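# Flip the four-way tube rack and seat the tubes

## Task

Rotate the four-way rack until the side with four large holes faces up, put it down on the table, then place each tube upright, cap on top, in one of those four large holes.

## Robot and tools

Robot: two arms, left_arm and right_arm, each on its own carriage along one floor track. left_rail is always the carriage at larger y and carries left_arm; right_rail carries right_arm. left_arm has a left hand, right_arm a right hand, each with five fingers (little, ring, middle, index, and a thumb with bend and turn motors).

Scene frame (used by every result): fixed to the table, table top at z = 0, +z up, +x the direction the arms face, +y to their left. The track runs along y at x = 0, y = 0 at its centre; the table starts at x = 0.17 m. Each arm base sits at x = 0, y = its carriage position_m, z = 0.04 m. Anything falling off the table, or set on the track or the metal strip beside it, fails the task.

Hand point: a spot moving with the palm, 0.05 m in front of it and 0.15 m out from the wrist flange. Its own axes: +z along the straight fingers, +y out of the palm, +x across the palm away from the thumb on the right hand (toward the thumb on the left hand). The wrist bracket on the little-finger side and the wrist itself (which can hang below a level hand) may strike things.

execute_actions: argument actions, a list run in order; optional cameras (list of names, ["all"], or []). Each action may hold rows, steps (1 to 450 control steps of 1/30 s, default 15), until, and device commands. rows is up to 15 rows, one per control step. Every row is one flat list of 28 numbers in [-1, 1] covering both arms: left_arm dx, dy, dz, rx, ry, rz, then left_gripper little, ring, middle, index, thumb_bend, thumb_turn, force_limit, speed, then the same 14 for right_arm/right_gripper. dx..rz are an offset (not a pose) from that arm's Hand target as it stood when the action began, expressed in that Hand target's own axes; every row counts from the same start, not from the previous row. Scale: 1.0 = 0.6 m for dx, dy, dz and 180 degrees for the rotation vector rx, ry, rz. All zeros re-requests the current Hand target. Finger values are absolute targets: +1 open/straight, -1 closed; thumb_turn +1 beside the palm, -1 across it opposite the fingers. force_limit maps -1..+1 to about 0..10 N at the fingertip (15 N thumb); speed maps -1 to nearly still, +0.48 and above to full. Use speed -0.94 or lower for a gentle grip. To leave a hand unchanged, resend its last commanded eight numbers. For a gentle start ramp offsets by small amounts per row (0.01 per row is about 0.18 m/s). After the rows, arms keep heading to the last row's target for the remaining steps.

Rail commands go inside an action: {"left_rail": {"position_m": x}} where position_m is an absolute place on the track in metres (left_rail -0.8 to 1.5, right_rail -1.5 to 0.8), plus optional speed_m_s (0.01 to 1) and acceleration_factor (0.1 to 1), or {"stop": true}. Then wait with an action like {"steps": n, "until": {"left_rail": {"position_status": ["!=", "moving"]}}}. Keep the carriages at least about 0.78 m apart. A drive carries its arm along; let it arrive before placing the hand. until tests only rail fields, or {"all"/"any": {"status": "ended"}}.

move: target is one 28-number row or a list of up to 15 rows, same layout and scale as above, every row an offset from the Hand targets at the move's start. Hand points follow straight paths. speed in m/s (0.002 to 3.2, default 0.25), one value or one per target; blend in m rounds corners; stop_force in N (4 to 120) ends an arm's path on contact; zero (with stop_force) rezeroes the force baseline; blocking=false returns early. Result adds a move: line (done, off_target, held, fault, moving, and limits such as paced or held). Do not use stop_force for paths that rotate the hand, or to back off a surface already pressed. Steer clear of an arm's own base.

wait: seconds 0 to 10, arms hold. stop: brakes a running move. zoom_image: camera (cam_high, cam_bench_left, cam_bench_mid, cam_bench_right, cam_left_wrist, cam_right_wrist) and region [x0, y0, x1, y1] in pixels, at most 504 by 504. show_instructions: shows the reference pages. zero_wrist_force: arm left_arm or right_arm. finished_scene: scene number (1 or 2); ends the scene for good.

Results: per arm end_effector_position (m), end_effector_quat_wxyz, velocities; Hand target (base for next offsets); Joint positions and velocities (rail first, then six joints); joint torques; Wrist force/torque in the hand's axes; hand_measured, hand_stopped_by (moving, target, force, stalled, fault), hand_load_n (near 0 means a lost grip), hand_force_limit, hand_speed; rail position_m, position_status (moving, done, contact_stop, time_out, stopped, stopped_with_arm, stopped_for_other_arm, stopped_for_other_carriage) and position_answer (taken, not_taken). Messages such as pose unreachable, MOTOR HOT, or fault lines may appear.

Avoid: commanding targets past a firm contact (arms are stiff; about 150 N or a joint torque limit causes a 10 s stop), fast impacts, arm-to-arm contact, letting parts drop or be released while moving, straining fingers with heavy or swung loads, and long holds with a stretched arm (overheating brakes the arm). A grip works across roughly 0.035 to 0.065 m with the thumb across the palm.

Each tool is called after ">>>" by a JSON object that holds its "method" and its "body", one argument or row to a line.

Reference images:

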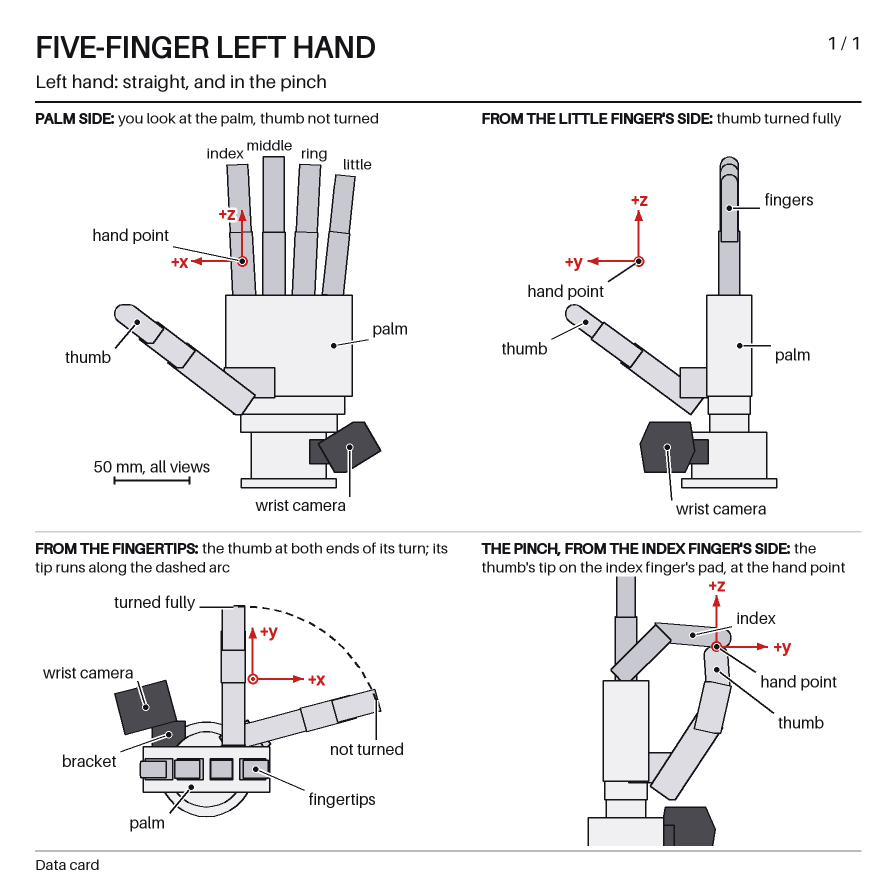

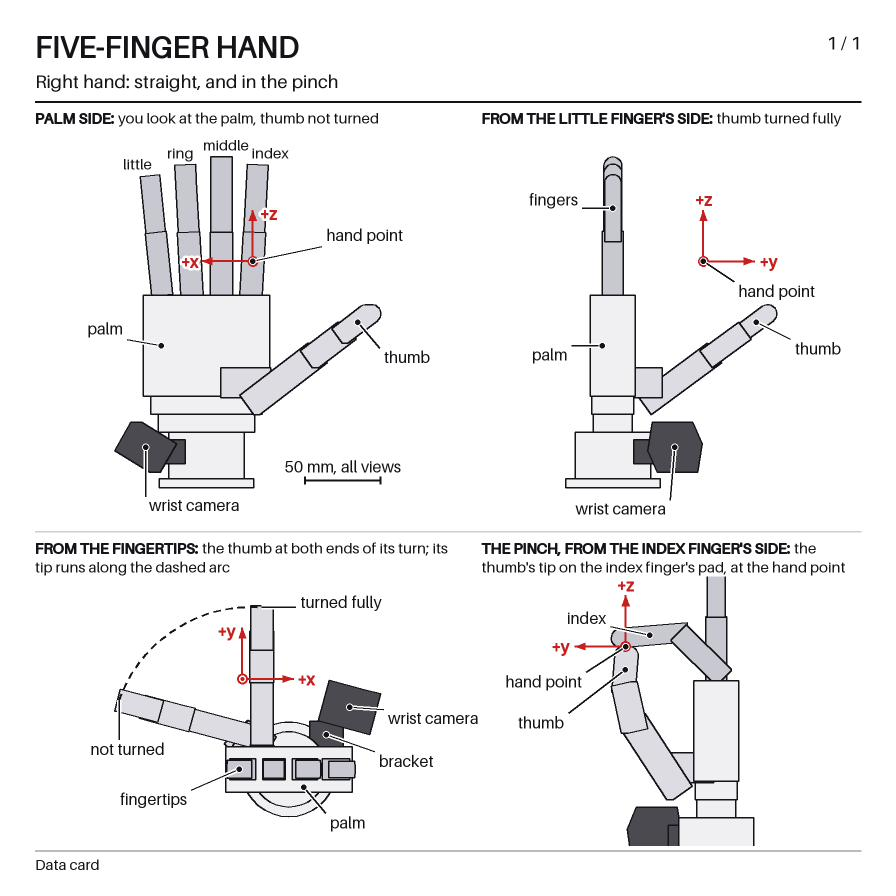

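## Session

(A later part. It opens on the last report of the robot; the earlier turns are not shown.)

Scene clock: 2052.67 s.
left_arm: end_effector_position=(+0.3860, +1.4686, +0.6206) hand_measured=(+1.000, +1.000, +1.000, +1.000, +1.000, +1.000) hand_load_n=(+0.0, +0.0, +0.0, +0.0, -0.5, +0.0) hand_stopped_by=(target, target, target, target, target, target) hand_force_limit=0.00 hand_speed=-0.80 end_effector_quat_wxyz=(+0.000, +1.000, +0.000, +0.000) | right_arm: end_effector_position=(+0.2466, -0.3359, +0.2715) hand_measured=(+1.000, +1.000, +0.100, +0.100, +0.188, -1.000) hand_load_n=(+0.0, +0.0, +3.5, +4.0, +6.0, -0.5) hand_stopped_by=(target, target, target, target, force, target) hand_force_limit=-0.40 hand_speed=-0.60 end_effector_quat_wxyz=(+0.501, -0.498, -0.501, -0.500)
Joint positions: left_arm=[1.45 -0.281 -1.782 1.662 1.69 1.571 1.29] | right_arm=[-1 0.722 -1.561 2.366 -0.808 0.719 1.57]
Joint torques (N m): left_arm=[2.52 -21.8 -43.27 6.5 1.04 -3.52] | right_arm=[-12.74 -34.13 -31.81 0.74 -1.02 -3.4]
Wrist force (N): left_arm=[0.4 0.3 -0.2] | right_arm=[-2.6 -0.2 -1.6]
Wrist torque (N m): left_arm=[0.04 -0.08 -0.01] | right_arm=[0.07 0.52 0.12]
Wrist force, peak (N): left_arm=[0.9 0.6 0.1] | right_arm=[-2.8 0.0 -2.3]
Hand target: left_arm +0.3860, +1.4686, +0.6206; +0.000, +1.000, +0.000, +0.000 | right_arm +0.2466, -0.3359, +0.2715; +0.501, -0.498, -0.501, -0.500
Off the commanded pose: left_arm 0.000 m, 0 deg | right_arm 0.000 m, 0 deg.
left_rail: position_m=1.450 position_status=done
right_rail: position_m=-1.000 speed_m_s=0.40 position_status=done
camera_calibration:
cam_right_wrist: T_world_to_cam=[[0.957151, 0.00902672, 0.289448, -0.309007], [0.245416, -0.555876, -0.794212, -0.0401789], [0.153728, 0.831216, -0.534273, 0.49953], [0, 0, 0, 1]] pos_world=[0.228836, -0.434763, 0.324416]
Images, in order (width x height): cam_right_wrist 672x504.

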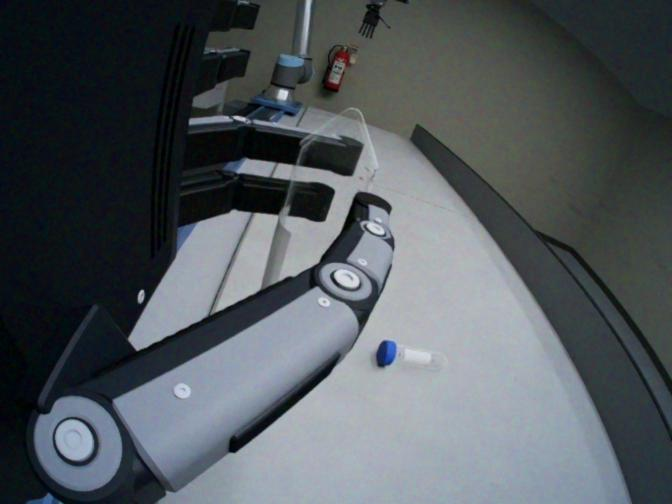

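>>> {"method": "move", "body": {
  "target": [0,0,0,0,0,0,1,1,1,1,1,1,0,-0.8,-0.345,0.6557,0.393,-0.0437,-0.0437,0.498,1,1,0.1,0.1,-0.1,-1,-0.4,-0.6],
  "speed": 0.25
}}

>>> {"method": "move", "body": {
  "target": [0,0,0,0,0,0,1,1,1,1,1,1,0,-0.8,0,0.1,0.0177,0,0,0,1,1,0.1,0.1,-0.1,-1,-0.4,-0.6],
  "speed": 0.02,
  "stop_force": 4,
  "cameras": ["cam_right_wrist", "cam_bench_mid"]
}}

Scene clock: 2069.20 s.
left_arm: end_effector_position=(+0.3860, +1.4686, +0.6206) hand_measured=(+1.000, +1.000, +1.000, +1.000, +1.000, +1.000) hand_load_n=(+0.0, +0.0, +0.0, +0.0, +0.0, +0.0) hand_stopped_by=(target, target, target, target, target, target) hand_force_limit=0.00 hand_speed=-0.80 end_effector_quat_wxyz=(+0.000, +1.000, +0.000, +0.000) | right_arm: end_effector_position=(+0.6398, -0.0986, +0.0659) hand_measured=(+1.000, +1.000, +0.100, +0.100, +0.188, -1.000) hand_load_n=(+0.0, +0.0, +3.5, +4.0, +6.5, -1.0) hand_stopped_by=(target, target, target, target, force, target) hand_force_limit=-0.40 hand_speed=-0.60 end_effector_quat_wxyz=(-0.643, +0.766, +0.003, +0.001)
Joint positions: left_arm=[1.45 -0.281 -1.782 1.662 1.69 1.571 1.29] | right_arm=[-1 0.581 -0.675 1.265 -0.281 0.601 2.879]
Joint torques (N m): left_arm=[1.55 -19.87 -43.11 6.36 1.64 -3.19] | right_arm=[-16.67 -83.7 -42.82 4.2 -2.26 3.54]
Wrist force (N): left_arm=[0.3 0.3 -0.2] | right_arm=[-0.2 2.4 -1.2]
Wrist torque (N m): left_arm=[0.05 -0.05 0.00] | right_arm=[0.27 0.17 0.04]
Wrist force, peak (N): left_arm=[0.9 0.1 0.4] | right_arm=[-2.8 -0.9 -2.1]
Hand target: left_arm +0.3860, +1.4686, +0.6206; +0.000, +1.000, +0.000, +0.000 | right_arm +0.6398, -0.0986, +0.0659; -0.643, +0.766, +0.003, +0.001
Off the commanded pose: left_arm 0.000 m, 0 deg | right_arm 0.000 m, 0 deg.
left_rail: position_m=1.450 position_status=done
right_rail: position_m=-1.000 speed_m_s=0.40 position_status=done
move: done

Scene clock: 2073.00 s.
left_arm: end_effector_position=(+0.3860, +1.4686, +0.6206) hand_measured=(+1.000, +1.000, +1.000, +1.000, +1.000, +1.000) hand_load_n=(+0.0, +0.0, +0.0, +0.0, +0.0, +0.0) hand_stopped_by=(target, target, target, target, target, target) hand_force_limit=0.00 hand_speed=-0.80 end_effector_quat_wxyz=(+0.000, +1.000, +0.000, +0.000) | right_arm: end_effector_position=(+0.6401, -0.0985, +0.0143) hand_measured=(+1.000, +1.000, +0.100, +0.100, +0.188, -1.000) hand_load_n=(+0.0, +0.0, +4.0, +4.5, +5.0, +0.0) hand_stopped_by=(target, target, target, target, force, target) hand_force_limit=-0.40 hand_speed=-0.60 end_effector_quat_wxyz=(-0.643, +0.766, +0.003, +0.001)
Joint positions: left_arm=[1.45 -0.281 -1.782 1.662 1.69 1.571 1.29] | right_arm=[-1 0.581 -0.623 1.27 -0.338 0.601 2.879]
Joint torques (N m): left_arm=[-0.08 -21.14 -42.58 6.28 1.7 -3.26] | right_arm=[2.7 -100.42 -28.74 3.88 2.36 -2.62]
Wrist force (N): left_arm=[-0.1 0.1 0.0] | right_arm=[-0.8 -0.9 -3.1]
Wrist torque (N m): left_arm=[0.00 0.01 -0.03] | right_arm=[0.25 0.13 0.07]
Wrist force, peak (N): left_arm=[0.9 0.6 -0.1] | right_arm=[-1.0 -10.1 -10.2]
Hand target: left_arm +0.3860, +1.4686, +0.6206; +0.000, +1.000, +0.000, +0.000 | right_arm +0.6401, -0.0985, +0.0144; -0.643, +0.766, +0.003, +0.001 (not the last commanded pose)
Off the commanded pose: left_arm 0.000 m, 0 deg | right_arm 0.009 m, 0 deg.
left_rail: position_m=1.450 position_status=done
right_rail: position_m=-1.000 speed_m_s=0.40 position_status=done
move: contact (right_arm)
camera_calibration:
cam_right_wrist: T_world_to_cam=[[0.291702, -0.15725, -0.943495, -0.186192], [-0.791351, -0.593746, -0.145706, 0.441563], [-0.537284, 0.789138, -0.297637, 0.539147], [0, 0, 0, 1]] pos_world=[0.693418, -0.192564, 0.049137]
Images, in order (width x height): cam_bench_mid 504x504, cam_right_wrist 672x504.

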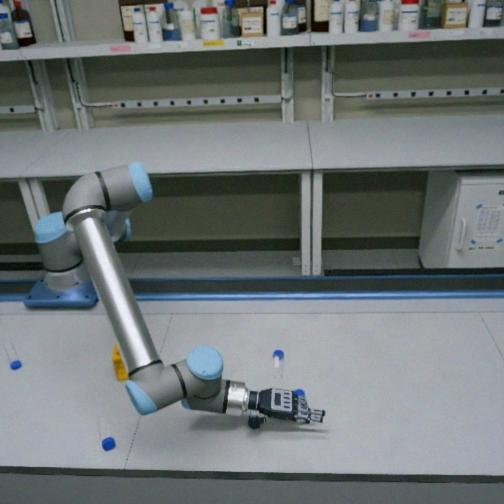

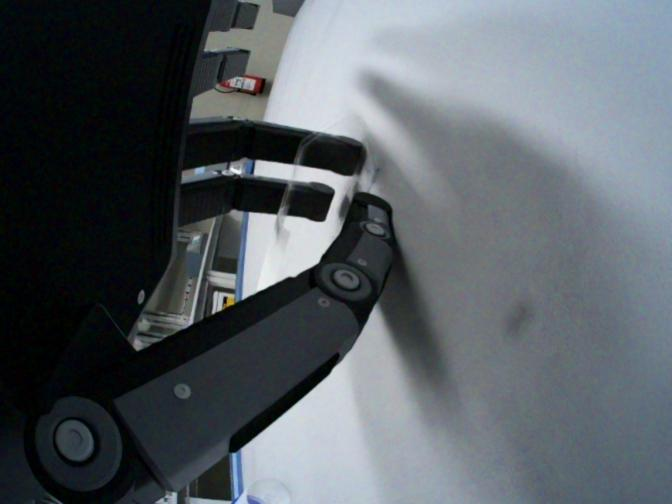

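>>> {"method": "execute_actions", "body": {
  "actions": [
    {"rows": [[0,0,0,0,0,0,1,1,1,1,1,1,0,-0.8,0,0,0,0,0,0,1,1,0.3,0.3,0.188,-1,-0.4,-0.85]], "steps": 45},
    {"rows": [[0,0,0,0,0,0,1,1,1,1,1,1,0,-0.8,0,0,0,0,0,0,1,1,1,1,0.188,-1,-0.4,-0.5]], "steps": 45}
  ]
}}

>>> {"method": "move", "body": {
  "target": [
    [0,0,0,0,0,0,1,1,1,1,1,1,0,-0.8,0,-0.082,-0.0145,0,0,0,1,1,1,1,0.188,-1,-0.4,-0.5],
    [0,0,0,0,0,0,1,1,1,1,1,1,0,-0.8,0,-0.42,-0.075,0,0,0,1,1,1,1,0.188,-1,-0.4,-0.5]
  ],
  "speed": [0.06, 0.3],
  "cameras": ["cam_right_wrist", "cam_bench_mid"]
}}

Scene clock: 2082.93 s.
left_arm: end_effector_position=(+0.3860, +1.4686, +0.6206) hand_measured=(+1.000, +1.000, +1.000, +1.000, +1.000, +1.000) hand_load_n=(-0.5, +0.0, +0.0, +0.0, +0.0, +0.0) hand_stopped_by=(target, target, target, target, target, target) hand_force_limit=0.00 hand_speed=-0.80 end_effector_quat_wxyz=(+0.000, +1.000, +0.000, +0.000) | right_arm: end_effector_position=(+0.6400, -0.0985, +0.0144) hand_measured=(+1.000, +1.000, +1.000, +1.000, +0.188, -1.000) hand_load_n=(+0.0, +0.0, +0.0, +0.0, +0.0, +0.0) hand_stopped_by=(target, target, target, target, force, target) hand_force_limit=-0.40 hand_speed=-0.50 end_effector_quat_wxyz=(-0.643, +0.766, +0.003, +0.001)
Joint positions: left_arm=[1.45 -0.281 -1.782 1.662 1.69 1.571 1.29] | right_arm=[-1 0.581 -0.623 1.27 -0.338 0.601 2.879]
Joint torques (N m): left_arm=[0.15 -20.47 -43.33 6.57 1.48 -3.53] | right_arm=[6.16 -100.02 -37.94 3.45 -1.29 -2.68]
Wrist force (N): left_arm=[0.5 0.1 0.3] | right_arm=[0.2 2.5 -1.5]
Wrist torque (N m): left_arm=[-0.03 -0.07 0.01] | right_arm=[0.32 0.11 0.06]
Wrist force, peak (N): left_arm=[0.6 0.8 0.1] | right_arm=[-0.9 -0.9 -3.1]
Hand target: left_arm +0.3860, +1.4686, +0.6206; +0.000, +1.000, +0.000, +0.000 | right_arm +0.6401, -0.0985, +0.0144; -0.643, +0.766, +0.003, +0.001
Off the commanded pose: left_arm 0.000 m, 0 deg | right_arm 0.000 m, 0 deg.
left_rail: position_m=1.450 position_status=done
right_rail: position_m=-1.000 speed_m_s=0.40 position_status=done

Scene clock: 2085.53 s.
left_arm: end_effector_position=(+0.3860, +1.4686, +0.6206) hand_measured=(+1.000, +1.000, +1.000, +1.000, +1.000, +1.000) hand_load_n=(+0.0, +0.0, +0.0, +0.0, +0.0, +0.0) hand_stopped_by=(target, target, target, target, target, target) hand_force_limit=0.00 hand_speed=-0.80 end_effector_quat_wxyz=(+0.000, +1.000, +0.000, +0.000) | right_arm: end_effector_position=(+0.6389, -0.0994, +0.2702) hand_measured=(+1.000, +1.000, +1.000, +1.000, +0.188, -1.000) hand_load_n=(+0.0, +0.0, -0.5, +0.0, +0.0, +0.0) hand_stopped_by=(target, target, target, target, force, target) hand_force_limit=-0.40 hand_speed=-0.50 end_effector_quat_wxyz=(-0.643, +0.766, +0.003, +0.001)
Joint positions: left_arm=[1.45 -0.281 -1.782 1.662 1.69 1.571 1.29] | right_arm=[-1 0.581 -0.835 1.165 -0.02 0.601 2.879]
Joint torques (N m): left_arm=[0.23 -20.08 -43.15 6.37 1.65 -3.33] | right_arm=[-15.87 -97.58 -47.5 3.76 -2.38 -3.35]
Wrist force (N): left_arm=[0.3 -0.1 0.1] | right_arm=[0.2 2.4 -1.3]
Wrist torque (N m): left_arm=[-0.03 -0.04 0.00] | right_arm=[0.31 0.13 0.30]
Wrist force, peak (N): left_arm=[0.9 0.0 -0.3] | right_arm=[0.0 3.7 -1.2]
Hand target: left_arm +0.3860, +1.4686, +0.6206; +0.000, +1.000, +0.000, +0.000 | right_arm +0.6389, -0.0994, +0.2703; -0.643, +0.766, +0.003, +0.001
Off the commanded pose: left_arm 0.000 m, 0 deg | right_arm 0.000 m, 0 deg.
left_rail: position_m=1.450 position_status=done
right_rail: position_m=-1.000 speed_m_s=0.40 position_status=done
move: done
camera_calibration:
cam_right_wrist: T_world_to_cam=[[0.291702, -0.15725, -0.943495, 0.0554569], [-0.791351, -0.593746, -0.145706, 0.477365], [-0.537284, 0.789138, -0.297637, 0.615377], [0, 0, 0, 1]] pos_world=[0.692218, -0.193464, 0.305037]
Images, in order (width x height): cam_bench_mid 504x504, cam_right_wrist 672x504.

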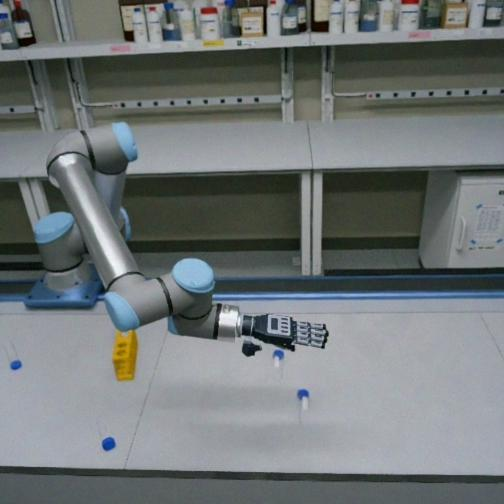

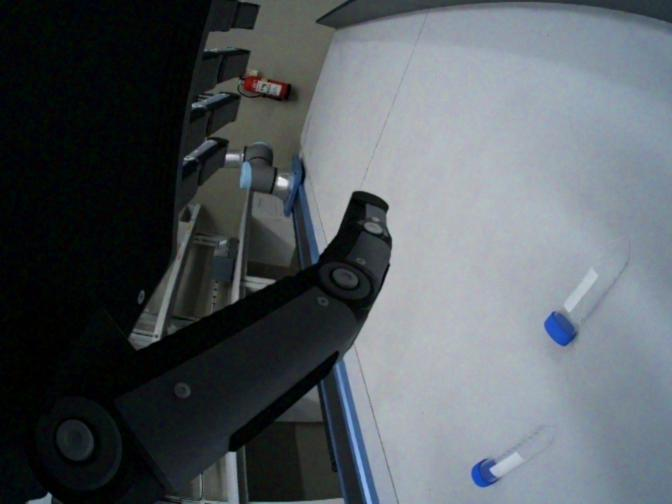

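>>> {"method": "execute_actions", "body": {
  "actions": [
    {"right_rail": {"position_m": -1.5, "acceleration_factor": 1}, "steps": 150, "until": {"right_rail": {"position_status": ["!=", "moving"]}}}
  ]
}}

>>> {"method": "move", "body": {
  "target": [
    [0,0,0,0,0,0,1,1,1,1,1,1,0,-0.8,-0.4217,0.2542,-0.7677,-0.1524,0.2337,-0.4493,1,1,1,1,1,-1,-0.4,0]
  ],
  "speed": 0.4,
  "cameras": ["cam_right_wrist", "cam_bench_right"]
}}

Scene clock: 2105.47 s.
left_arm: end_effector_position=(+0.3860, +1.4686, +0.6206) hand_measured=(+1.000, +1.000, +1.000, +1.000, +1.000, +1.000) hand_load_n=(+0.0, +0.0, -0.5, +0.0, +0.0, +0.0) hand_stopped_by=(target, target, target, target, target, target) hand_force_limit=0.00 hand_speed=-0.80 end_effector_quat_wxyz=(+0.000, +1.000, +0.000, +0.000) | right_arm: end_effector_position=(+0.6389, -0.5994, +0.2703) hand_measured=(+1.000, +1.000, +1.000, +1.000, +0.188, -1.000) hand_load_n=(+0.0, +0.0, +0.0, +0.0, +0.0, +0.0) hand_stopped_by=(target, target, target, target, force, target) hand_force_limit=-0.40 hand_speed=-0.50 end_effector_quat_wxyz=(-0.643, +0.766, +0.003, +0.001)
Joint positions: left_arm=[1.45 -0.281 -1.782 1.662 1.69 1.571 1.29] | right_arm=[-1.5 0.581 -0.835 1.164 -0.02 0.601 2.879]
Joint torques (N m): left_arm=[0.32 -20.27 -43.38 6.21 1.45 -3.39] | right_arm=[-4.41 -94.87 -44.42 2.4 -1.78 -3.32]
Wrist force (N): left_arm=[0.3 0.3 0.1] | right_arm=[0.2 2.7 -1.6]
Wrist torque (N m): left_arm=[0.03 -0.04 -0.01] | right_arm=[0.37 0.14 0.30]
Wrist force, peak (N): left_arm=[1.0 0.3 0.1] | right_arm=[0.3 2.8 -2.0]
Hand target: left_arm +0.3860, +1.4686, +0.6206; +0.000, +1.000, +0.000, +0.000 | right_arm +0.6389, -0.5994, +0.2703; -0.643, +0.766, +0.003, +0.001
Off the commanded pose: left_arm 0.000 m, 0 deg | right_arm 0.000 m, 0 deg.
left_rail: position_m=1.450 position_status=done
right_rail: position_m=-1.500 speed_m_s=0.40 position_status=done

Scene clock: 2108.43 s.
left_arm: end_effector_position=(+0.3860, +1.4686, +0.6206) hand_measured=(+1.000, +1.000, +1.000, +1.000, +1.000, +1.000) hand_load_n=(+0.0, +0.0, +0.0, +0.0, +0.0, +0.0) hand_stopped_by=(target, target, target, target, target, target) hand_force_limit=0.00 hand_speed=-0.80 end_effector_quat_wxyz=(+0.000, +1.000, +0.000, +0.000) | right_arm: end_effector_position=(+0.3877, -1.0801, +0.1983) hand_measured=(+1.000, +1.000, +1.000, +1.000, +1.000, -1.000) hand_load_n=(+0.0, +0.0, +0.0, +0.0, +0.0, +0.5) hand_stopped_by=(target, target, target, target, target, target) hand_force_limit=-0.40 hand_speed=0.00 end_effector_quat_wxyz=(-0.271, +0.651, +0.272, +0.654)
Joint positions: left_arm=[1.45 -0.281 -1.782 1.662 1.69 1.571 1.29] | right_arm=[-1.5 0.463 -1.64 2.65 -1.014 1.245 1.57]
Joint torques (N m): left_arm=[0.29 -21.17 -42.88 6.06 1.77 -3.51] | right_arm=[-14.09 -25.68 -15.19 -6.41 -1.57 -3.12]
Wrist force (N): left_arm=[0.4 -0.1 -0.1] | right_arm=[-2.5 0.2 -1.8]
Wrist torque (N m): left_arm=[-0.03 -0.06 0.02] | right_arm=[0.16 0.54 0.10]
Wrist force, peak (N): left_arm=[1.0 0.0 0.1] | right_arm=[-2.8 -0.2 -2.8]
Hand target: left_arm +0.3860, +1.4686, +0.6206; +0.000, +1.000, +0.000, +0.000 | right_arm +0.3877, -1.0802, +0.1983; -0.271, +0.651, +0.272, +0.654
Off the commanded pose: left_arm 0.000 m, 0 deg | right_arm 0.000 m, 0 deg.
left_rail: position_m=1.450 position_status=done
right_rail: position_m=-1.500 speed_m_s=0.40 position_status=done
move: done
camera_calibration:
cam_right_wrist: T_world_to_cam=[[0.683009, -0.670639, 0.289383, -1.04397], [-0.218441, -0.565608, -0.795218, -0.377182], [0.696981, 0.479928, -0.53281, 0.467049], [0, 0, 0, 1]] pos_world=[0.305125, -1.13761, 0.251013]
Images, in order (width x height): cam_bench_right 504x504, cam_right_wrist 672x504.

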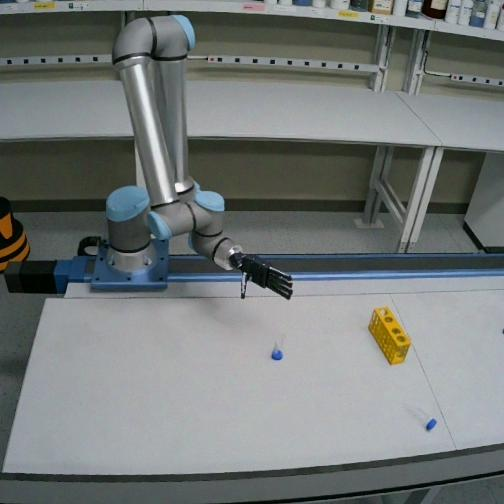

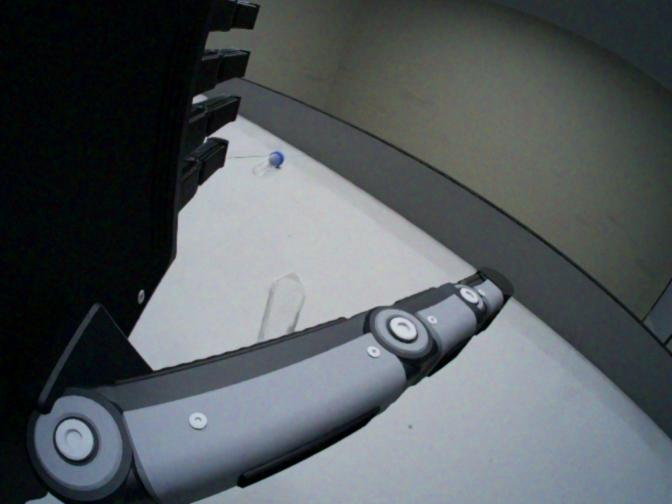

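>>> {"method": "move", "body": {
  "target": [
    [0,0,0,0,0,0,1,1,1,1,1,1,0,-0.8,-0.211,-0.0108,0,0,0,0,1,1,1,1,1,-1,-0.4,0]
  ],
  "speed": 0.2,
  "cameras": ["cam_right_wrist"]
}}

Scene clock: 2118.33 s.
left_arm: end_effector_position=(+0.3860, +1.4686, +0.6206) hand_measured=(+1.000, +1.000, +1.000, +1.000, +1.000, +1.000) hand_load_n=(+0.5, +0.0, +0.0, +0.0, +0.0, +0.0) hand_stopped_by=(target, target, target, target, target, target) hand_force_limit=0.00 hand_speed=-0.80 end_effector_quat_wxyz=(+0.000, +1.000, +0.000, +0.000) | right_arm: end_effector_position=(+0.3836, -1.0755, +0.0717) hand_measured=(+1.000, +1.000, +1.000, +1.000, +1.000, -1.000) hand_load_n=(+0.0, +0.0, +0.0, +0.0, +0.0, +0.5) hand_stopped_by=(target, target, target, target, target, target) hand_force_limit=-0.40 hand_speed=0.00 end_effector_quat_wxyz=(-0.271, +0.651, +0.272, +0.654)
Joint positions: left_arm=[1.45 -0.281 -1.782 1.662 1.69 1.571 1.29] | right_arm=[-1.5 0.486 -1.198 2.698 -1.503 1.268 1.57]
Joint torques (N m): left_arm=[1.84 -18.59 -43.46 6.21 1.71 -3.48] | right_arm=[14.48 -25.77 -14.57 -6.67 2.14 3.34]
Wrist force (N): left_arm=[0.4 0.4 0.0] | right_arm=[-2.6 0.2 -1.7]
Wrist torque (N m): left_arm=[0.05 -0.07 -0.01] | right_arm=[0.12 0.55 -0.12]
Wrist force, peak (N): left_arm=[0.4 -0.4 0.7] | right_arm=[-3.7 0.3 -1.8]
Hand target: left_arm +0.3860, +1.4686, +0.6206; +0.000, +1.000, +0.000, +0.000 | right_arm +0.3836, -1.0755, +0.0717; -0.271, +0.651, +0.272, +0.654
Off the commanded pose: left_arm 0.000 m, 0 deg | right_arm 0.000 m, 0 deg.
left_rail: position_m=1.450 position_status=done
right_rail: position_m=-1.500 speed_m_s=0.40 position_status=done
move: done
camera_calibration:
cam_right_wrist: T_world_to_cam=[[0.682955, -0.670647, 0.289489, -1.00155], [-0.218324, -0.565606, -0.795251, -0.476078], [0.69707, 0.479918, -0.532703, 0.400178], [0, 0, 0, 1]] pos_world=[0.301125, -1.13301, 0.124513]
Images, in order (width x height): cam_right_wrist 672x504.

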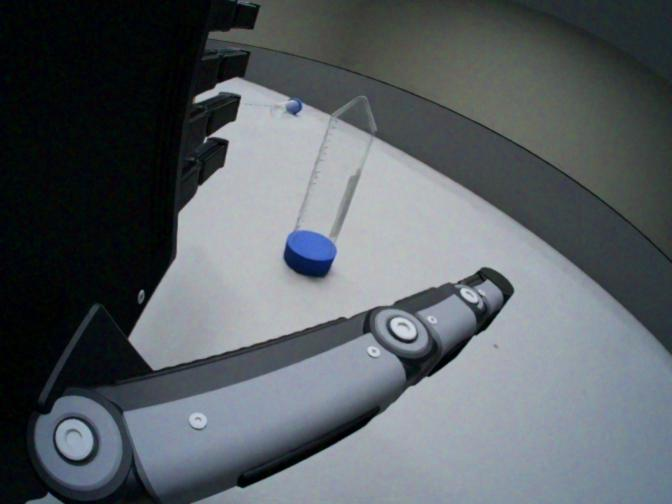

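>>> {"method": "move", "body": {
  "target": [
    [0,0,0,0,0,0,1,1,1,1,1,1,0,-0.8,0,0.0092,0,0,0,0,1,1,1,1,1,-1,-0.4,0],
    [0,0,0,0,0,0,1,1,1,1,1,1,0,-0.8,0,0.0092,0.1425,0,0,0,1,1,1,1,1,-1,-0.4,0]
  ],
  "speed": 0.12
}}

>>> {"method": "execute_actions", "body": {
  "actions": [
    {"rows": [[0,0,0,0,0,0,1,1,1,1,1,1,0,-0.8,0,0,0,0,0,0,1,1,0.1,0.1,0.6,-1,-0.3,-0.5]], "steps": 50}
  ],
  "cameras": ["cam_right_wrist"]
}}

Scene clock: 2127.90 s.
left_arm: end_effector_position=(+0.3860, +1.4686, +0.6206) hand_measured=(+1.000, +1.000, +1.000, +1.000, +1.000, +1.000) hand_load_n=(+0.0, +0.0, +0.0, +0.0, +0.0, +0.0) hand_stopped_by=(target, target, target, target, target, target) hand_force_limit=0.00 hand_speed=-0.80 end_effector_quat_wxyz=(+0.000, +1.000, +0.000, +0.000) | right_arm: end_effector_position=(+0.4477, -1.0188, +0.0720) hand_measured=(+1.000, +1.000, +1.000, +1.000, +1.000, -1.000) hand_load_n=(+0.0, +0.0, +0.0, -0.5, +0.0, +0.0) hand_stopped_by=(target, target, target, target, target, target) hand_force_limit=-0.40 hand_speed=0.00 end_effector_quat_wxyz=(-0.271, +0.651, +0.272, +0.654)
Joint positions: left_arm=[1.45 -0.281 -1.782 1.662 1.69 1.571 1.29] | right_arm=[-1.5 0.543 -1.158 2.532 -1.378 1.325 1.569]
Joint torques (N m): left_arm=[0.23 -22.4 -42.85 5.96 1.75 -3.32] | right_arm=[15.66 -31.54 -18.83 1.82 2.06 -3.27]
Wrist force (N): left_arm=[0.3 0.0 0.4] | right_arm=[-2.6 0.1 -1.5]
Wrist torque (N m): left_arm=[-0.03 -0.03 0.00] | right_arm=[0.09 0.53 -0.06]
Wrist force, peak (N): left_arm=[0.6 0.5 0.5] | right_arm=[-2.5 0.2 -2.8]
Hand target: left_arm +0.3860, +1.4686, +0.6206; +0.000, +1.000, +0.000, +0.000 | right_arm +0.4478, -1.0187, +0.0720; -0.271, +0.651, +0.272, +0.654
Off the commanded pose: left_arm 0.000 m, 0 deg | right_arm 0.000 m, 0 deg.
left_rail: position_m=1.450 position_status=done
right_rail: position_m=-1.500 speed_m_s=0.40 position_status=done
move: done

Scene clock: 2129.77 s.
left_arm: end_effector_position=(+0.3860, +1.4686, +0.6206) hand_measured=(+1.000, +1.000, +1.000, +1.000, +1.000, +1.000) hand_load_n=(+0.0, +0.0, +0.0, +0.0, +0.0, +0.0) hand_stopped_by=(target, target, target, target, target, target) hand_force_limit=0.00 hand_speed=-0.80 end_effector_quat_wxyz=(+0.000, +1.000, +0.000, +0.000) | right_arm: end_effector_position=(+0.4478, -1.0187, +0.0720) hand_measured=(+1.000, +1.000, +0.100, +0.100, +0.600, -1.000) hand_load_n=(+0.0, +0.0, +0.0, +0.0, +0.0, +0.5) hand_stopped_by=(target, target, target, target, target, target) hand_force_limit=-0.30 hand_speed=-0.50 end_effector_quat_wxyz=(-0.271, +0.651, +0.272, +0.654)
Joint positions: left_arm=[1.45 -0.281 -1.782 1.662 1.69 1.571 1.29] | right_arm=[-1.5 0.543 -1.158 2.532 -1.378 1.325 1.569]
Joint torques (N m): left_arm=[4.38 -23.51 -43.29 6.38 1.58 -3.15] | right_arm=[14.72 -31.89 -15.24 1.66 1.95 -3.65]
Wrist force (N): left_arm=[0.3 -0.1 0.2] | right_arm=[-2.4 0.0 -1.6]
Wrist torque (N m): left_arm=[-0.02 -0.04 0.00] | right_arm=[0.09 0.52 -0.04]
Wrist force, peak (N): left_arm=[0.7 0.3 0.6] | right_arm=[-2.7 -0.1 -1.6]
Hand target: left_arm +0.3860, +1.4686, +0.6206; +0.000, +1.000, +0.000, +0.000 | right_arm +0.4478, -1.0187, +0.0720; -0.271, +0.651, +0.272, +0.654
Off the commanded pose: left_arm 0.000 m, 0 deg | right_arm 0.000 m, 0 deg.
left_rail: position_m=1.450 position_status=done
right_rail: position_m=-1.500 speed_m_s=0.40 position_status=done
camera_calibration:
cam_right_wrist: T_world_to_cam=[[0.682949, -0.670665, 0.289464, -1.00738], [-0.218346, -0.565585, -0.79526, -0.429744], [0.69707, 0.479919, -0.532702, 0.328274], [0, 0, 0, 1]] pos_world=[0.365325, -1.07621, 0.124713]
Images, in order (width x height): cam_right_wrist 672x504.

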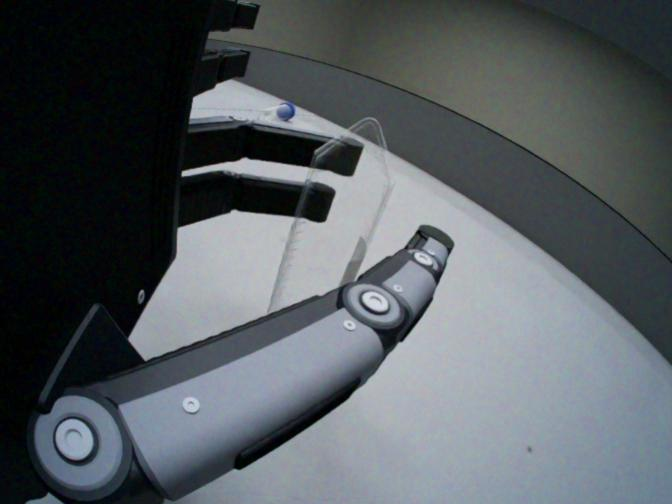

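Similar to before. Close the thumb and lift.

>>> {"method": "execute_actions", "body": {
  "actions": [
    {"rows": [[0,0,0,0,0,0,1,1,1,1,1,1,0,-0.8,0,0,0,0,0,0,1,1,0.1,0.1,-0.1,-1,-0.4,-0.6]], "steps": 70}
  ]
}}

>>> {"method": "move", "body": {
  "target": [0,0,0,0,0,0,1,1,1,1,1,1,0,-0.8,0.333,0,0,0,0,0,1,1,0.1,0.1,-0.1,-1,-0.4,-0.6],
  "speed": 0.2,
  "cameras": ["cam_right_wrist"]
}}

Scene clock: 2138.57 s.
left_arm: end_effector_position=(+0.3860, +1.4686, +0.6206) hand_measured=(+1.000, +1.000, +1.000, +1.000, +1.000, +1.000) hand_load_n=(+0.0, +0.0, +0.0, +0.0, +0.0, +0.0) hand_stopped_by=(target, target, target, target, target, target) hand_force_limit=0.00 hand_speed=-0.80 end_effector_quat_wxyz=(+0.000, +1.000, +0.000, +0.000) | right_arm: end_effector_position=(+0.4478, -1.0187, +0.0720) hand_measured=(+1.000, +1.000, +0.100, +0.100, +0.152, -1.000) hand_load_n=(+0.0, +0.0, +4.0, +4.0, +7.0, -1.0) hand_stopped_by=(target, target, target, target, force, target) hand_force_limit=-0.40 hand_speed=-0.60 end_effector_quat_wxyz=(-0.271, +0.651, +0.272, +0.654)
Joint positions: left_arm=[1.45 -0.281 -1.782 1.662 1.69 1.571 1.29] | right_arm=[-1.5 0.543 -1.158 2.532 -1.378 1.325 1.569]
Joint torques (N m): left_arm=[0.6 -18.34 -44.07 6.46 1.96 -3.44] | right_arm=[14.3 -35.62 -5.42 1.16 1.9 -2.55]
Wrist force (N): left_arm=[0.6 0.5 0.4] | right_arm=[0.4 0.3 -1.7]
Wrist torque (N m): left_arm=[0.04 -0.09 0.00] | right_arm=[0.12 0.51 0.02]
Wrist force, peak (N): left_arm=[0.6 0.5 -0.7] | right_arm=[-2.7 0.0 -1.8]
Hand target: left_arm +0.3860, +1.4686, +0.6206; +0.000, +1.000, +0.000, +0.000 | right_arm +0.4478, -1.0187, +0.0720; -0.271, +0.651, +0.272, +0.654
Off the commanded pose: left_arm 0.000 m, 0 deg | right_arm 0.000 m, 0 deg.
left_rail: position_m=1.450 position_status=done
right_rail: position_m=-1.500 speed_m_s=0.40 position_status=done

Scene clock: 2140.30 s.
left_arm: end_effector_position=(+0.3860, +1.4686, +0.6206) hand_measured=(+1.000, +1.000, +1.000, +1.000, +1.000, +1.000) hand_load_n=(+0.0, +0.0, +0.0, +0.0, +0.0, +0.0) hand_stopped_by=(target, target, target, target, target, target) hand_force_limit=0.00 hand_speed=-0.80 end_effector_quat_wxyz=(+0.000, +1.000, +0.000, +0.000) | right_arm: end_effector_position=(+0.4469, -1.0189, +0.2717) hand_measured=(+1.000, +1.000, +0.100, +0.100, +0.152, -1.000) hand_load_n=(+0.0, +0.0, +3.5, +4.0, +7.0, -0.5) hand_stopped_by=(target, target, target, target, force, target) hand_force_limit=-0.40 hand_speed=-0.60 end_effector_quat_wxyz=(-0.271, +0.651, +0.272, +0.654)
Joint positions: left_arm=[1.45 -0.281 -1.782 1.662 1.69 1.571 1.29] | right_arm=[-1.5 0.544 -1.637 2.439 -0.806 1.326 1.569]
Joint torques (N m): left_arm=[1.71 -20.37 -43.7 6.3 1.8 -3.44] | right_arm=[-16.97 -34.03 -39.44 1.43 -1.27 -3.54]
Wrist force (N): left_arm=[0.1 0.0 0.2] | right_arm=[-2.6 0.1 -1.6]
Wrist torque (N m): left_arm=[-0.03 -0.02 -0.01] | right_arm=[0.13 0.51 0.06]
Wrist force, peak (N): left_arm=[0.8 0.4 0.6] | right_arm=[-3.6 0.1 -1.8]
Hand target: left_arm +0.3860, +1.4686, +0.6206; +0.000, +1.000, +0.000, +0.000 | right_arm +0.4469, -1.0189, +0.2718; -0.271, +0.651, +0.272, +0.654
Off the commanded pose: left_arm 0.000 m, 0 deg | right_arm 0.000 m, 0 deg.
left_rail: position_m=1.450 position_status=done
right_rail: position_m=-1.500 speed_m_s=0.40 position_status=done
move: done
camera_calibration:
cam_right_wrist: T_world_to_cam=[[0.682928, -0.670679, 0.289481, -1.06474], [-0.218289, -0.565547, -0.795303, -0.271127], [0.697108, 0.479944, -0.53263, 0.43542], [0, 0, 0, 1]] pos_world=[0.364425, -1.07641, 0.324513]
Images, in order (width x height): cam_right_wrist 672x504.

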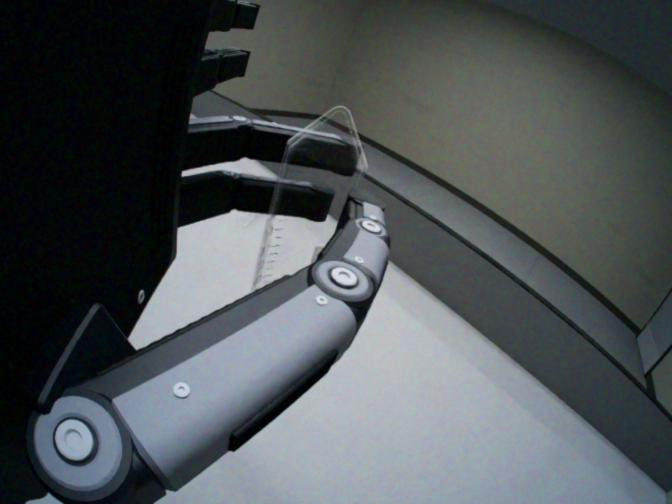

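>>> {"method": "execute_actions", "body": {
  "actions": [
    {"right_rail": {"position_m": -0.8, "acceleration_factor": 0.5}, "steps": 150, "until": {"right_rail": {"position_status": ["!=", "moving"]}}}
  ]
}}

>>> {"method": "move", "body": {
  "target": [0,0,0,0,0,0,1,1,1,1,1,1,0,-0.8,-0.2367,-0.608,0.6622,0.1512,-0.2337,0.4507,1,1,0.1,0.1,-0.1,-1,-0.4,-0.6],
  "speed": 0.25
}}

>>> {"method": "move", "body": {
  "target": [0,0,0,0,0,0,1,1,1,1,1,1,0,-0.8,0,0.15,0.0265,0,0,0,1,1,0.1,0.1,-0.1,-1,-0.4,-0.6],
  "speed": 0.12
}}

>>> {"method": "move", "body": {
  "target": [0,0,0,0,0,0,1,1,1,1,1,1,0,-0.8,0,0.06,0.0106,0,0,0,1,1,0.1,0.1,-0.1,-1,-0.4,-0.6],
  "speed": 0.02,
  "stop_force": 4,
  "cameras": ["cam_right_wrist", "cam_bench_mid"]
}}

Scene clock: 2160.93 s.
left_arm: end_effector_position=(+0.3860, +1.4686, +0.6206) hand_measured=(+1.000, +1.000, +1.000, +1.000, +1.000, +1.000) hand_load_n=(+0.5, +0.0, +0.0, +0.0, +0.0, +0.0) hand_stopped_by=(target, target, target, target, target, target) hand_force_limit=0.00 hand_speed=-0.80 end_effector_quat_wxyz=(+0.000, +1.000, +0.000, +0.000) | right_arm: end_effector_position=(+0.4469, -0.3189, +0.2718) hand_measured=(+1.000, +1.000, +0.100, +0.100, +0.152, -1.000) hand_load_n=(+0.0, +0.0, +3.5, +3.5, +7.0, -0.5) hand_stopped_by=(target, target, target, target, force, target) hand_force_limit=-0.40 hand_speed=-0.60 end_effector_quat_wxyz=(-0.271, +0.651, +0.272, +0.654)
Joint positions: left_arm=[1.45 -0.281 -1.782 1.662 1.69 1.571 1.29] | right_arm=[-0.8 0.544 -1.637 2.439 -0.806 1.326 1.569]
Joint torques (N m): left_arm=[1.08 -21.06 -43.6 6.37 1.78 -3.23] | right_arm=[-10.18 -21.01 -33.84 0.01 -1.13 -3.52]
Wrist force (N): left_arm=[0.4 0.1 0.2] | right_arm=[-2.6 0.0 -1.7]
Wrist torque (N m): left_arm=[-0.01 -0.05 0.00] | right_arm=[0.13 0.51 0.05]
Wrist force, peak (N): left_arm=[1.1 -0.2 0.2] | right_arm=[-2.9 -0.1 -1.8]
Hand target: left_arm +0.3860, +1.4686, +0.6206; +0.000, +1.000, +0.000, +0.000 | right_arm +0.4469, -0.3189, +0.2718; -0.271, +0.651, +0.272, +0.654
Off the commanded pose: left_arm 0.000 m, 0 deg | right_arm 0.000 m, 0 deg.
left_rail: position_m=1.450 position_status=done
right_rail: position_m=-0.800 speed_m_s=0.40 position_status=done

Scene clock: 2164.97 s.
left_arm: end_effector_position=(+0.3860, +1.4686, +0.6206) hand_measured=(+1.000, +1.000, +1.000, +1.000, +1.000, +1.000) hand_load_n=(+0.0, +0.0, +0.0, +0.0, +0.0, +0.0) hand_stopped_by=(target, target, target, target, target, target) hand_force_limit=0.00 hand_speed=-0.80 end_effector_quat_wxyz=(+0.000, +1.000, +0.000, +0.000) | right_arm: end_effector_position=(+0.4689, +0.2201, +0.1304) hand_measured=(+1.000, +1.000, +0.100, +0.100, +0.152, -1.000) hand_load_n=(+0.0, +0.0, +3.5, +4.0, +7.0, -0.5) hand_stopped_by=(target, target, target, target, force, target) hand_force_limit=-0.40 hand_speed=-0.60 end_effector_quat_wxyz=(-0.643, +0.766, +0.000, +0.000)
Joint positions: left_arm=[1.45 -0.281 -1.782 1.662 1.69 1.571 1.29] | right_arm=[-0.8 0.802 -0.773 1.318 -0.306 0.817 2.976]
Joint torques (N m): left_arm=[0.07 -19.97 -43.64 6.21 1.53 -3.07] | right_arm=[14.59 -79.87 -44.7 -4.65 -1.55 3.09]
Wrist force (N): left_arm=[0.1 0.3 0.0] | right_arm=[0.3 2.3 -1.3]
Wrist torque (N m): left_arm=[0.04 -0.02 -0.02] | right_arm=[0.27 0.13 0.09]
Wrist force, peak (N): left_arm=[0.6 1.0 0.2] | right_arm=[-2.5 0.4 -2.4]
Hand target: left_arm +0.3860, +1.4686, +0.6206; +0.000, +1.000, +0.000, +0.000 | right_arm +0.4689, +0.2202, +0.1304; -0.643, +0.766, +0.000, +0.000
Off the commanded pose: left_arm 0.000 m, 0 deg | right_arm 0.000 m, 0 deg.
left_rail: position_m=1.450 position_status=done
right_rail: position_m=-0.800 speed_m_s=0.40 position_status=done
move: done

Scene clock: 2166.27 s.
left_arm: end_effector_position=(+0.3860, +1.4686, +0.6206) hand_measured=(+1.000, +1.000, +1.000, +1.000, +1.000, +1.000) hand_load_n=(+0.0, +0.0, +0.0, +0.0, +0.0, +0.0) hand_stopped_by=(target, target, target, target, target, target) hand_force_limit=0.00 hand_speed=-0.80 end_effector_quat_wxyz=(+0.000, +1.000, +0.000, +0.000) | right_arm: end_effector_position=(+0.4689, +0.2202, +0.0392) hand_measured=(+1.000, +1.000, +0.100, +0.100, +0.152, -1.000) hand_load_n=(+0.0, +0.0, +3.5, +3.5, +7.0, -1.0) hand_stopped_by=(target, target, target, target, force, target) hand_force_limit=-0.40 hand_speed=-0.60 end_effector_quat_wxyz=(-0.643, +0.766, +0.000, +0.000)
Joint positions: left_arm=[1.45 -0.281 -1.782 1.662 1.69 1.571 1.29] | right_arm=[-0.8 0.802 -0.686 1.341 -0.415 0.817 2.976]
Joint torques (N m): left_arm=[2.72 -23.03 -42.6 6.21 1.86 -3.26] | right_arm=[15.93 -82.37 -36.11 -5.23 1.4 3.66]
Wrist force (N): left_arm=[-0.2 -0.1 0.4] | right_arm=[0.3 2.2 -1.1]
Wrist torque (N m): left_arm=[-0.06 0.03 -0.02] | right_arm=[0.24 0.10 0.07]
Wrist force, peak (N): left_arm=[0.9 0.0 0.3] | right_arm=[-0.1 3.0 -1.3]
Hand target: left_arm +0.3860, +1.4686, +0.6206; +0.000, +1.000, +0.000, +0.000 | right_arm +0.4689, +0.2203, +0.0390; -0.643, +0.766, +0.000, +0.000
Off the commanded pose: left_arm 0.000 m, 0 deg | right_arm 0.000 m, 0 deg.
left_rail: position_m=1.450 position_status=done
right_rail: position_m=-0.800 speed_m_s=0.40 position_status=done
move: done

Scene clock: 2168.83 s.
left_arm: end_effector_position=(+0.3860, +1.4686, +0.6206) hand_measured=(+1.000, +1.000, +1.000, +1.000, +1.000, +1.000) hand_load_n=(+0.0, +0.0, +0.0, +0.0, +0.0, +0.0) hand_stopped_by=(target, target, target, target, target, target) hand_force_limit=0.00 hand_speed=-0.80 end_effector_quat_wxyz=(+0.000, +1.000, +0.000, +0.000) | right_arm: end_effector_position=(+0.4689, +0.2203, +0.0128) hand_measured=(+1.000, +1.000, +0.100, +0.100, +0.152, -1.000) hand_load_n=(+0.0, +0.0, +3.5, +3.5, +7.0, -0.5) hand_stopped_by=(target, target, target, target, force, target) hand_force_limit=-0.40 hand_speed=-0.60 end_effector_quat_wxyz=(-0.643, +0.766, +0.000, +0.000)
Joint positions: left_arm=[1.45 -0.281 -1.782 1.662 1.69 1.571 1.29] | right_arm=[-0.8 0.802 -0.659 1.343 -0.444 0.817 2.976]
Joint torques (N m): left_arm=[1.57 -22.04 -43.21 6.54 1.46 -3.39] | right_arm=[11.86 -94.57 -32.23 3.9 1.81 3.13]
Wrist force (N): left_arm=[0.5 0.4 0.2] | right_arm=[-0.5 -2.0 -4.0]
Wrist torque (N m): left_arm=[0.03 -0.08 0.01] | right_arm=[0.48 0.19 -0.01]
Wrist force, peak (N): left_arm=[0.8 0.0 -0.1] | right_arm=[-3.0 -18.2 -13.8]
Hand target: left_arm +0.3860, +1.4686, +0.6206; +0.000, +1.000, +0.000, +0.000 | right_arm +0.4689, +0.2203, +0.0128; -0.643, +0.766, +0.000, +0.000 (not the last commanded pose)
Off the commanded pose: left_arm 0.000 m, 0 deg | right_arm 0.010 m, 0 deg.
left_rail: position_m=1.450 position_status=done
right_rail: position_m=-0.800 speed_m_s=0.40 position_status=done
move: contact (right_arm)
camera_calibration:
cam_right_wrist: T_world_to_cam=[[0.287343, -0.158881, -0.944559, -0.0850499], [-0.793804, -0.591361, -0.142011, 0.495733], [-0.536013, 0.7906, -0.296043, 0.194158], [0, 0, 0, 1]] pos_world=[0.522024, 0.126143, 0.0475441]
Images, in order (width x height): cam_bench_mid 504x504, cam_right_wrist 672x504.

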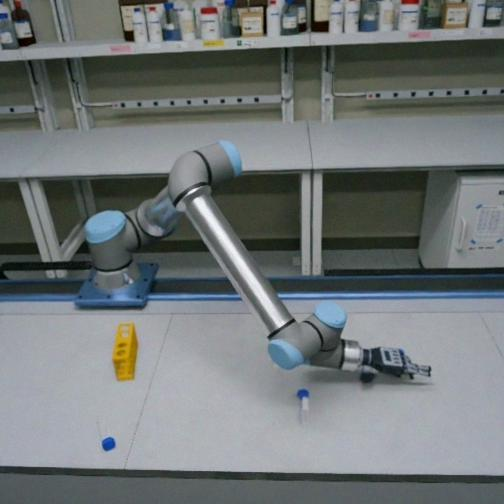

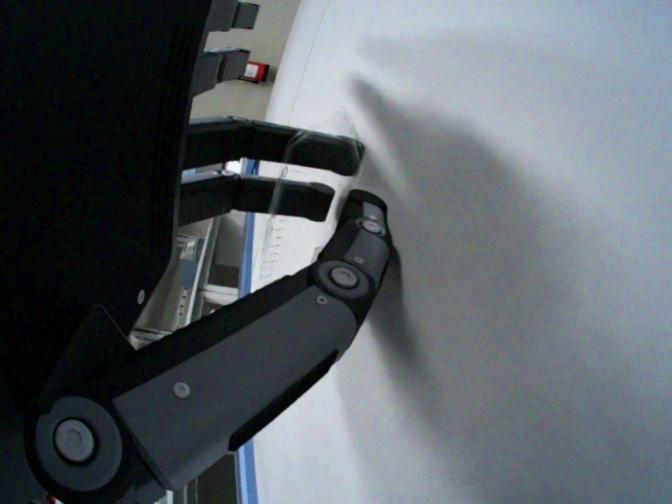

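>>> {"method": "execute_actions", "body": {
  "actions": [
    {"rows": [[0,0,0,0,0,0,1,1,1,1,1,1,0,-0.8,0,0,0,0,0,0,1,1,0.3,0.3,0.152,-1,-0.4,-0.85]], "steps": 45},
    {"rows": [[0,0,0,0,0,0,1,1,1,1,1,1,0,-0.8,0,0,0,0,0,0,1,1,1,1,0.152,-1,-0.4,-0.5]], "steps": 45}
  ]
}}

>>> {"method": "move", "body": {
  "target": [
    [0,0,0,0,0,0,1,1,1,1,1,1,0,-0.8,0,-0.082,-0.0145,0,0,0,1,1,1,1,0.152,-1,-0.4,-0.5],
    [0,0,0,0,0,0,1,1,1,1,1,1,0,-0.8,0,-0.55,-0.097,0,0,0,1,1,1,1,0.152,-1,-0.4,-0.5]
  ],
  "speed": [0.06, 0.3],
  "cameras": ["cam_right_wrist", "cam_bench_mid"]
}}

Scene clock: 2180.77 s.
left_arm: end_effector_position=(+0.3860, +1.4686, +0.6206) hand_measured=(+1.000, +1.000, +1.000, +1.000, +1.000, +1.000) hand_load_n=(+0.0, +0.0, +0.0, +0.0, +0.0, +0.0) hand_stopped_by=(target, target, target, target, target, target) hand_force_limit=0.00 hand_speed=-0.80 end_effector_quat_wxyz=(+0.000, +1.000, +0.000, +0.000) | right_arm: end_effector_position=(+0.4689, +0.2203, +0.0128) hand_measured=(+1.000, +1.000, +1.000, +1.000, +0.152, -1.000) hand_load_n=(+0.0, +0.0, +0.0, +0.0, +0.0, +0.0) hand_stopped_by=(target, target, target, target, target, target) hand_force_limit=-0.40 hand_speed=-0.50 end_effector_quat_wxyz=(-0.643, +0.766, +0.000, +0.000)
Joint positions: left_arm=[1.45 -0.281 -1.782 1.662 1.69 1.571 1.29] | right_arm=[-0.8 0.802 -0.659 1.343 -0.444 0.817 2.976]
Joint torques (N m): left_arm=[0.4 -19.31 -43.61 6.33 1.7 -3.52] | right_arm=[4.33 -95.38 -36.44 2.34 1.35 3.01]
Wrist force (N): left_arm=[0.6 0.3 0.1] | right_arm=[0.1 2.7 -1.4]
Wrist torque (N m): left_arm=[0.03 -0.09 0.01] | right_arm=[0.36 0.14 0.09]
Wrist force, peak (N): left_arm=[0.9 0.6 -0.2] | right_arm=[-0.6 -2.1 -4.2]
Hand target: left_arm +0.3860, +1.4686, +0.6206; +0.000, +1.000, +0.000, +0.000 | right_arm +0.4689, +0.2203, +0.0128; -0.643, +0.766, +0.000, +0.000
Off the commanded pose: left_arm 0.000 m, 0 deg | right_arm 0.000 m, 0 deg.
left_rail: position_m=1.450 position_status=done
right_rail: position_m=-0.800 speed_m_s=0.40 position_status=done

Scene clock: 2183.63 s.
left_arm: end_effector_position=(+0.3860, +1.4686, +0.6206) hand_measured=(+1.000, +1.000, +1.000, +1.000, +1.000, +1.000) hand_load_n=(+0.0, +0.0, +0.0, +0.0, +0.0, +0.0) hand_stopped_by=(target, target, target, target, target, target) hand_force_limit=0.00 hand_speed=-0.80 end_effector_quat_wxyz=(+0.000, +1.000, +0.000, +0.000) | right_arm: end_effector_position=(+0.4688, +0.2200, +0.3478) hand_measured=(+1.000, +1.000, +1.000, +1.000, +0.152, -1.000) hand_load_n=(+0.0, +0.0, +0.0, +0.0, +0.0, +0.0) hand_stopped_by=(target, target, target, target, target, target) hand_force_limit=-0.40 hand_speed=-0.50 end_effector_quat_wxyz=(-0.643, +0.766, +0.000, +0.000)
Joint positions: left_arm=[1.45 -0.281 -1.782 1.662 1.69 1.571 1.29] | right_arm=[-0.8 0.802 -0.917 1.16 -0.004 0.817 2.976]
Joint torques (N m): left_arm=[2.22 -21.62 -42.88 6.46 1.46 -3.31] | right_arm=[-15.63 -95.15 -49.18 3.18 -2.12 -3.33]
Wrist force (N): left_arm=[0.5 0.3 0.0] | right_arm=[0.7 2.7 -1.3]
Wrist torque (N m): left_arm=[0.03 -0.07 0.01] | right_arm=[0.36 0.06 0.35]
Wrist force, peak (N): left_arm=[0.8 0.4 0.4] | right_arm=[0.3 4.4 -1.0]
Hand target: left_arm +0.3860, +1.4686, +0.6206; +0.000, +1.000, +0.000, +0.000 | right_arm +0.4688, +0.2200, +0.3479; -0.643, +0.766, +0.000, +0.000
Off the commanded pose: left_arm 0.000 m, 0 deg | right_arm 0.000 m, 0 deg.
left_rail: position_m=1.450 position_status=done
right_rail: position_m=-0.800 speed_m_s=0.40 position_status=done
move: done
camera_calibration:
cam_right_wrist: T_world_to_cam=[[0.287311, -0.158828, -0.944577, 0.231281], [-0.793854, -0.591287, -0.142042, 0.543064], [-0.535956, 0.790666, -0.29597, 0.29342], [0, 0, 0, 1]] pos_world=[0.521924, 0.125843, 0.382444]
Images, in order (width x height): cam_bench_mid 504x504, cam_right_wrist 672x504.

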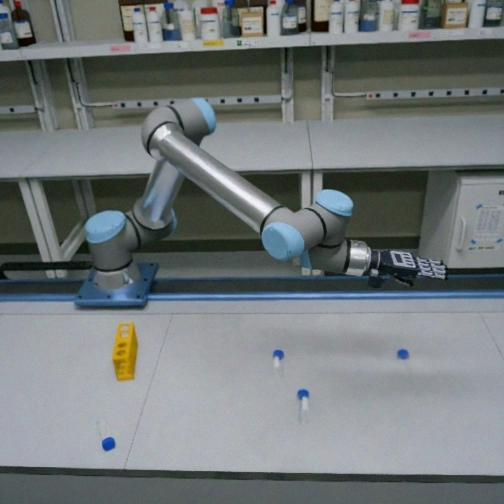

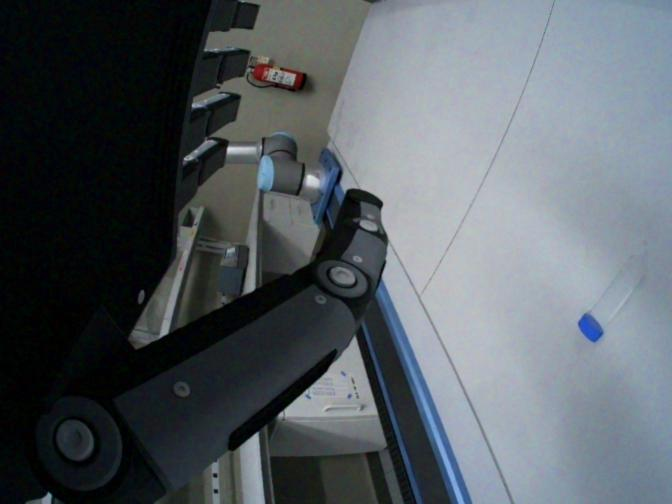

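>>> {"method": "move", "body": {
  "target": [0,0,0,0,0,0,1,1,1,1,1,1,0,-0.8,0.2167,0.165,-0.936,0,0.4925,0.087,1,1,1,1,0.152,-1,-0.4,-0.5],
  "speed": 0.5
}}

>>> {"method": "execute_actions", "body": {
  "actions": [
    {"right_rail": {"position_m": 0.3, "acceleration_factor": 1, "speed_m_s": 0.6}, "steps": 200, "until": {"right_rail": {"position_status": ["!=", "moving"]}}}
  ]
}}

Scene clock: 2202.13 s.
left_arm: end_effector_position=(+0.3860, +1.4686, +0.6206) hand_measured=(+1.000, +1.000, +1.000, +1.000, +1.000, +1.000) hand_load_n=(+0.0, +0.0, +0.0, +0.0, +0.0, +0.0) hand_stopped_by=(target, target, target, target, target, target) hand_force_limit=0.00 hand_speed=-0.80 end_effector_quat_wxyz=(+0.000, +1.000, +0.000, +0.000) | right_arm: end_effector_position=(+0.5987, -0.3501, +0.3475) hand_measured=(+1.000, +1.000, +1.000, +1.000, +0.152, -1.000) hand_load_n=(+0.0, +0.0, +0.0, +0.0, +0.0, +0.0) hand_stopped_by=(target, target, target, target, target, target) hand_force_limit=-0.40 hand_speed=-0.50 end_effector_quat_wxyz=(-0.455, +0.541, -0.542, +0.454)
Joint positions: left_arm=[1.45 -0.281 -1.782 1.662 1.69 1.571 1.29] | right_arm=[-0.8 0.554 -1.52 1.996 -0.272 2.116 3.25]
Joint torques (N m): left_arm=[1.58 -21.35 -43.88 6.28 1.63 -3.45] | right_arm=[-15.69 -46.59 -29.59 2.92 1.95 3.5]
Wrist force (N): left_arm=[0.4 0.1 -0.4] | right_arm=[0.4 2.9 -1.3]
Wrist torque (N m): left_arm=[0.04 -0.09 0.01] | right_arm=[0.37 0.11 0.14]
Wrist force, peak (N): left_arm=[1.1 0.4 0.3] | right_arm=[1.7 3.0 -1.2]
Hand target: left_arm +0.3860, +1.4686, +0.6206; +0.000, +1.000, +0.000, +0.000 | right_arm +0.5987, -0.3503, +0.3475; -0.455, +0.541, -0.542, +0.454
Off the commanded pose: left_arm 0.000 m, 0 deg | right_arm 0.000 m, 0 deg.
left_rail: position_m=1.450 position_status=done
right_rail: position_m=-0.800 speed_m_s=0.40 position_status=done
move: done

Scene clock: 2205.40 s.
left_arm: end_effector_position=(+0.3860, +1.4686, +0.6206) hand_measured=(+1.000, +1.000, +1.000, +1.000, +1.000, +1.000) hand_load_n=(+0.0, +0.0, +0.0, +0.0, +0.0, -0.5) hand_stopped_by=(target, target, target, target, target, target) hand_force_limit=0.00 hand_speed=-0.80 end_effector_quat_wxyz=(+0.000, +1.000, +0.000, +0.000) | right_arm: end_effector_position=(+0.5987, +0.7497, +0.3475) hand_measured=(+1.000, +1.000, +1.000, +1.000, +0.152, -1.000) hand_load_n=(+0.0, +0.0, +0.0, -0.5, +0.0, +0.0) hand_stopped_by=(target, target, target, target, target, target) hand_force_limit=-0.40 hand_speed=-0.50 end_effector_quat_wxyz=(-0.455, +0.541, -0.542, +0.454)
Joint positions: left_arm=[1.45 -0.281 -1.782 1.662 1.69 1.571 1.29] | right_arm=[0.3 0.554 -1.52 1.996 -0.272 2.116 3.25]
Joint torques (N m): left_arm=[0.06 -20.82 -43.01 6.25 1.77 -3.14] | right_arm=[-5.48 -36.92 -44.17 -0.14 1.61 3.37]
Wrist force (N): left_arm=[0.1 -0.1 0.3] | right_arm=[0.2 2.8 -1.2]
Wrist torque (N m): left_arm=[-0.04 -0.01 -0.01] | right_arm=[0.35 0.13 0.13]
Wrist force, peak (N): left_arm=[0.8 0.0 -0.3] | right_arm=[1.0 3.0 -1.4]
Hand target: left_arm +0.3860, +1.4686, +0.6206; +0.000, +1.000, +0.000, +0.000 | right_arm +0.5987, +0.7497, +0.3475; -0.455, +0.541, -0.542, +0.454
Off the commanded pose: left_arm 0.000 m, 0 deg | right_arm 0.000 m, 0 deg.
left_rail: position_m=1.450 position_status=done
right_rail: position_m=0.300 speed_m_s=0.60 position_status=done


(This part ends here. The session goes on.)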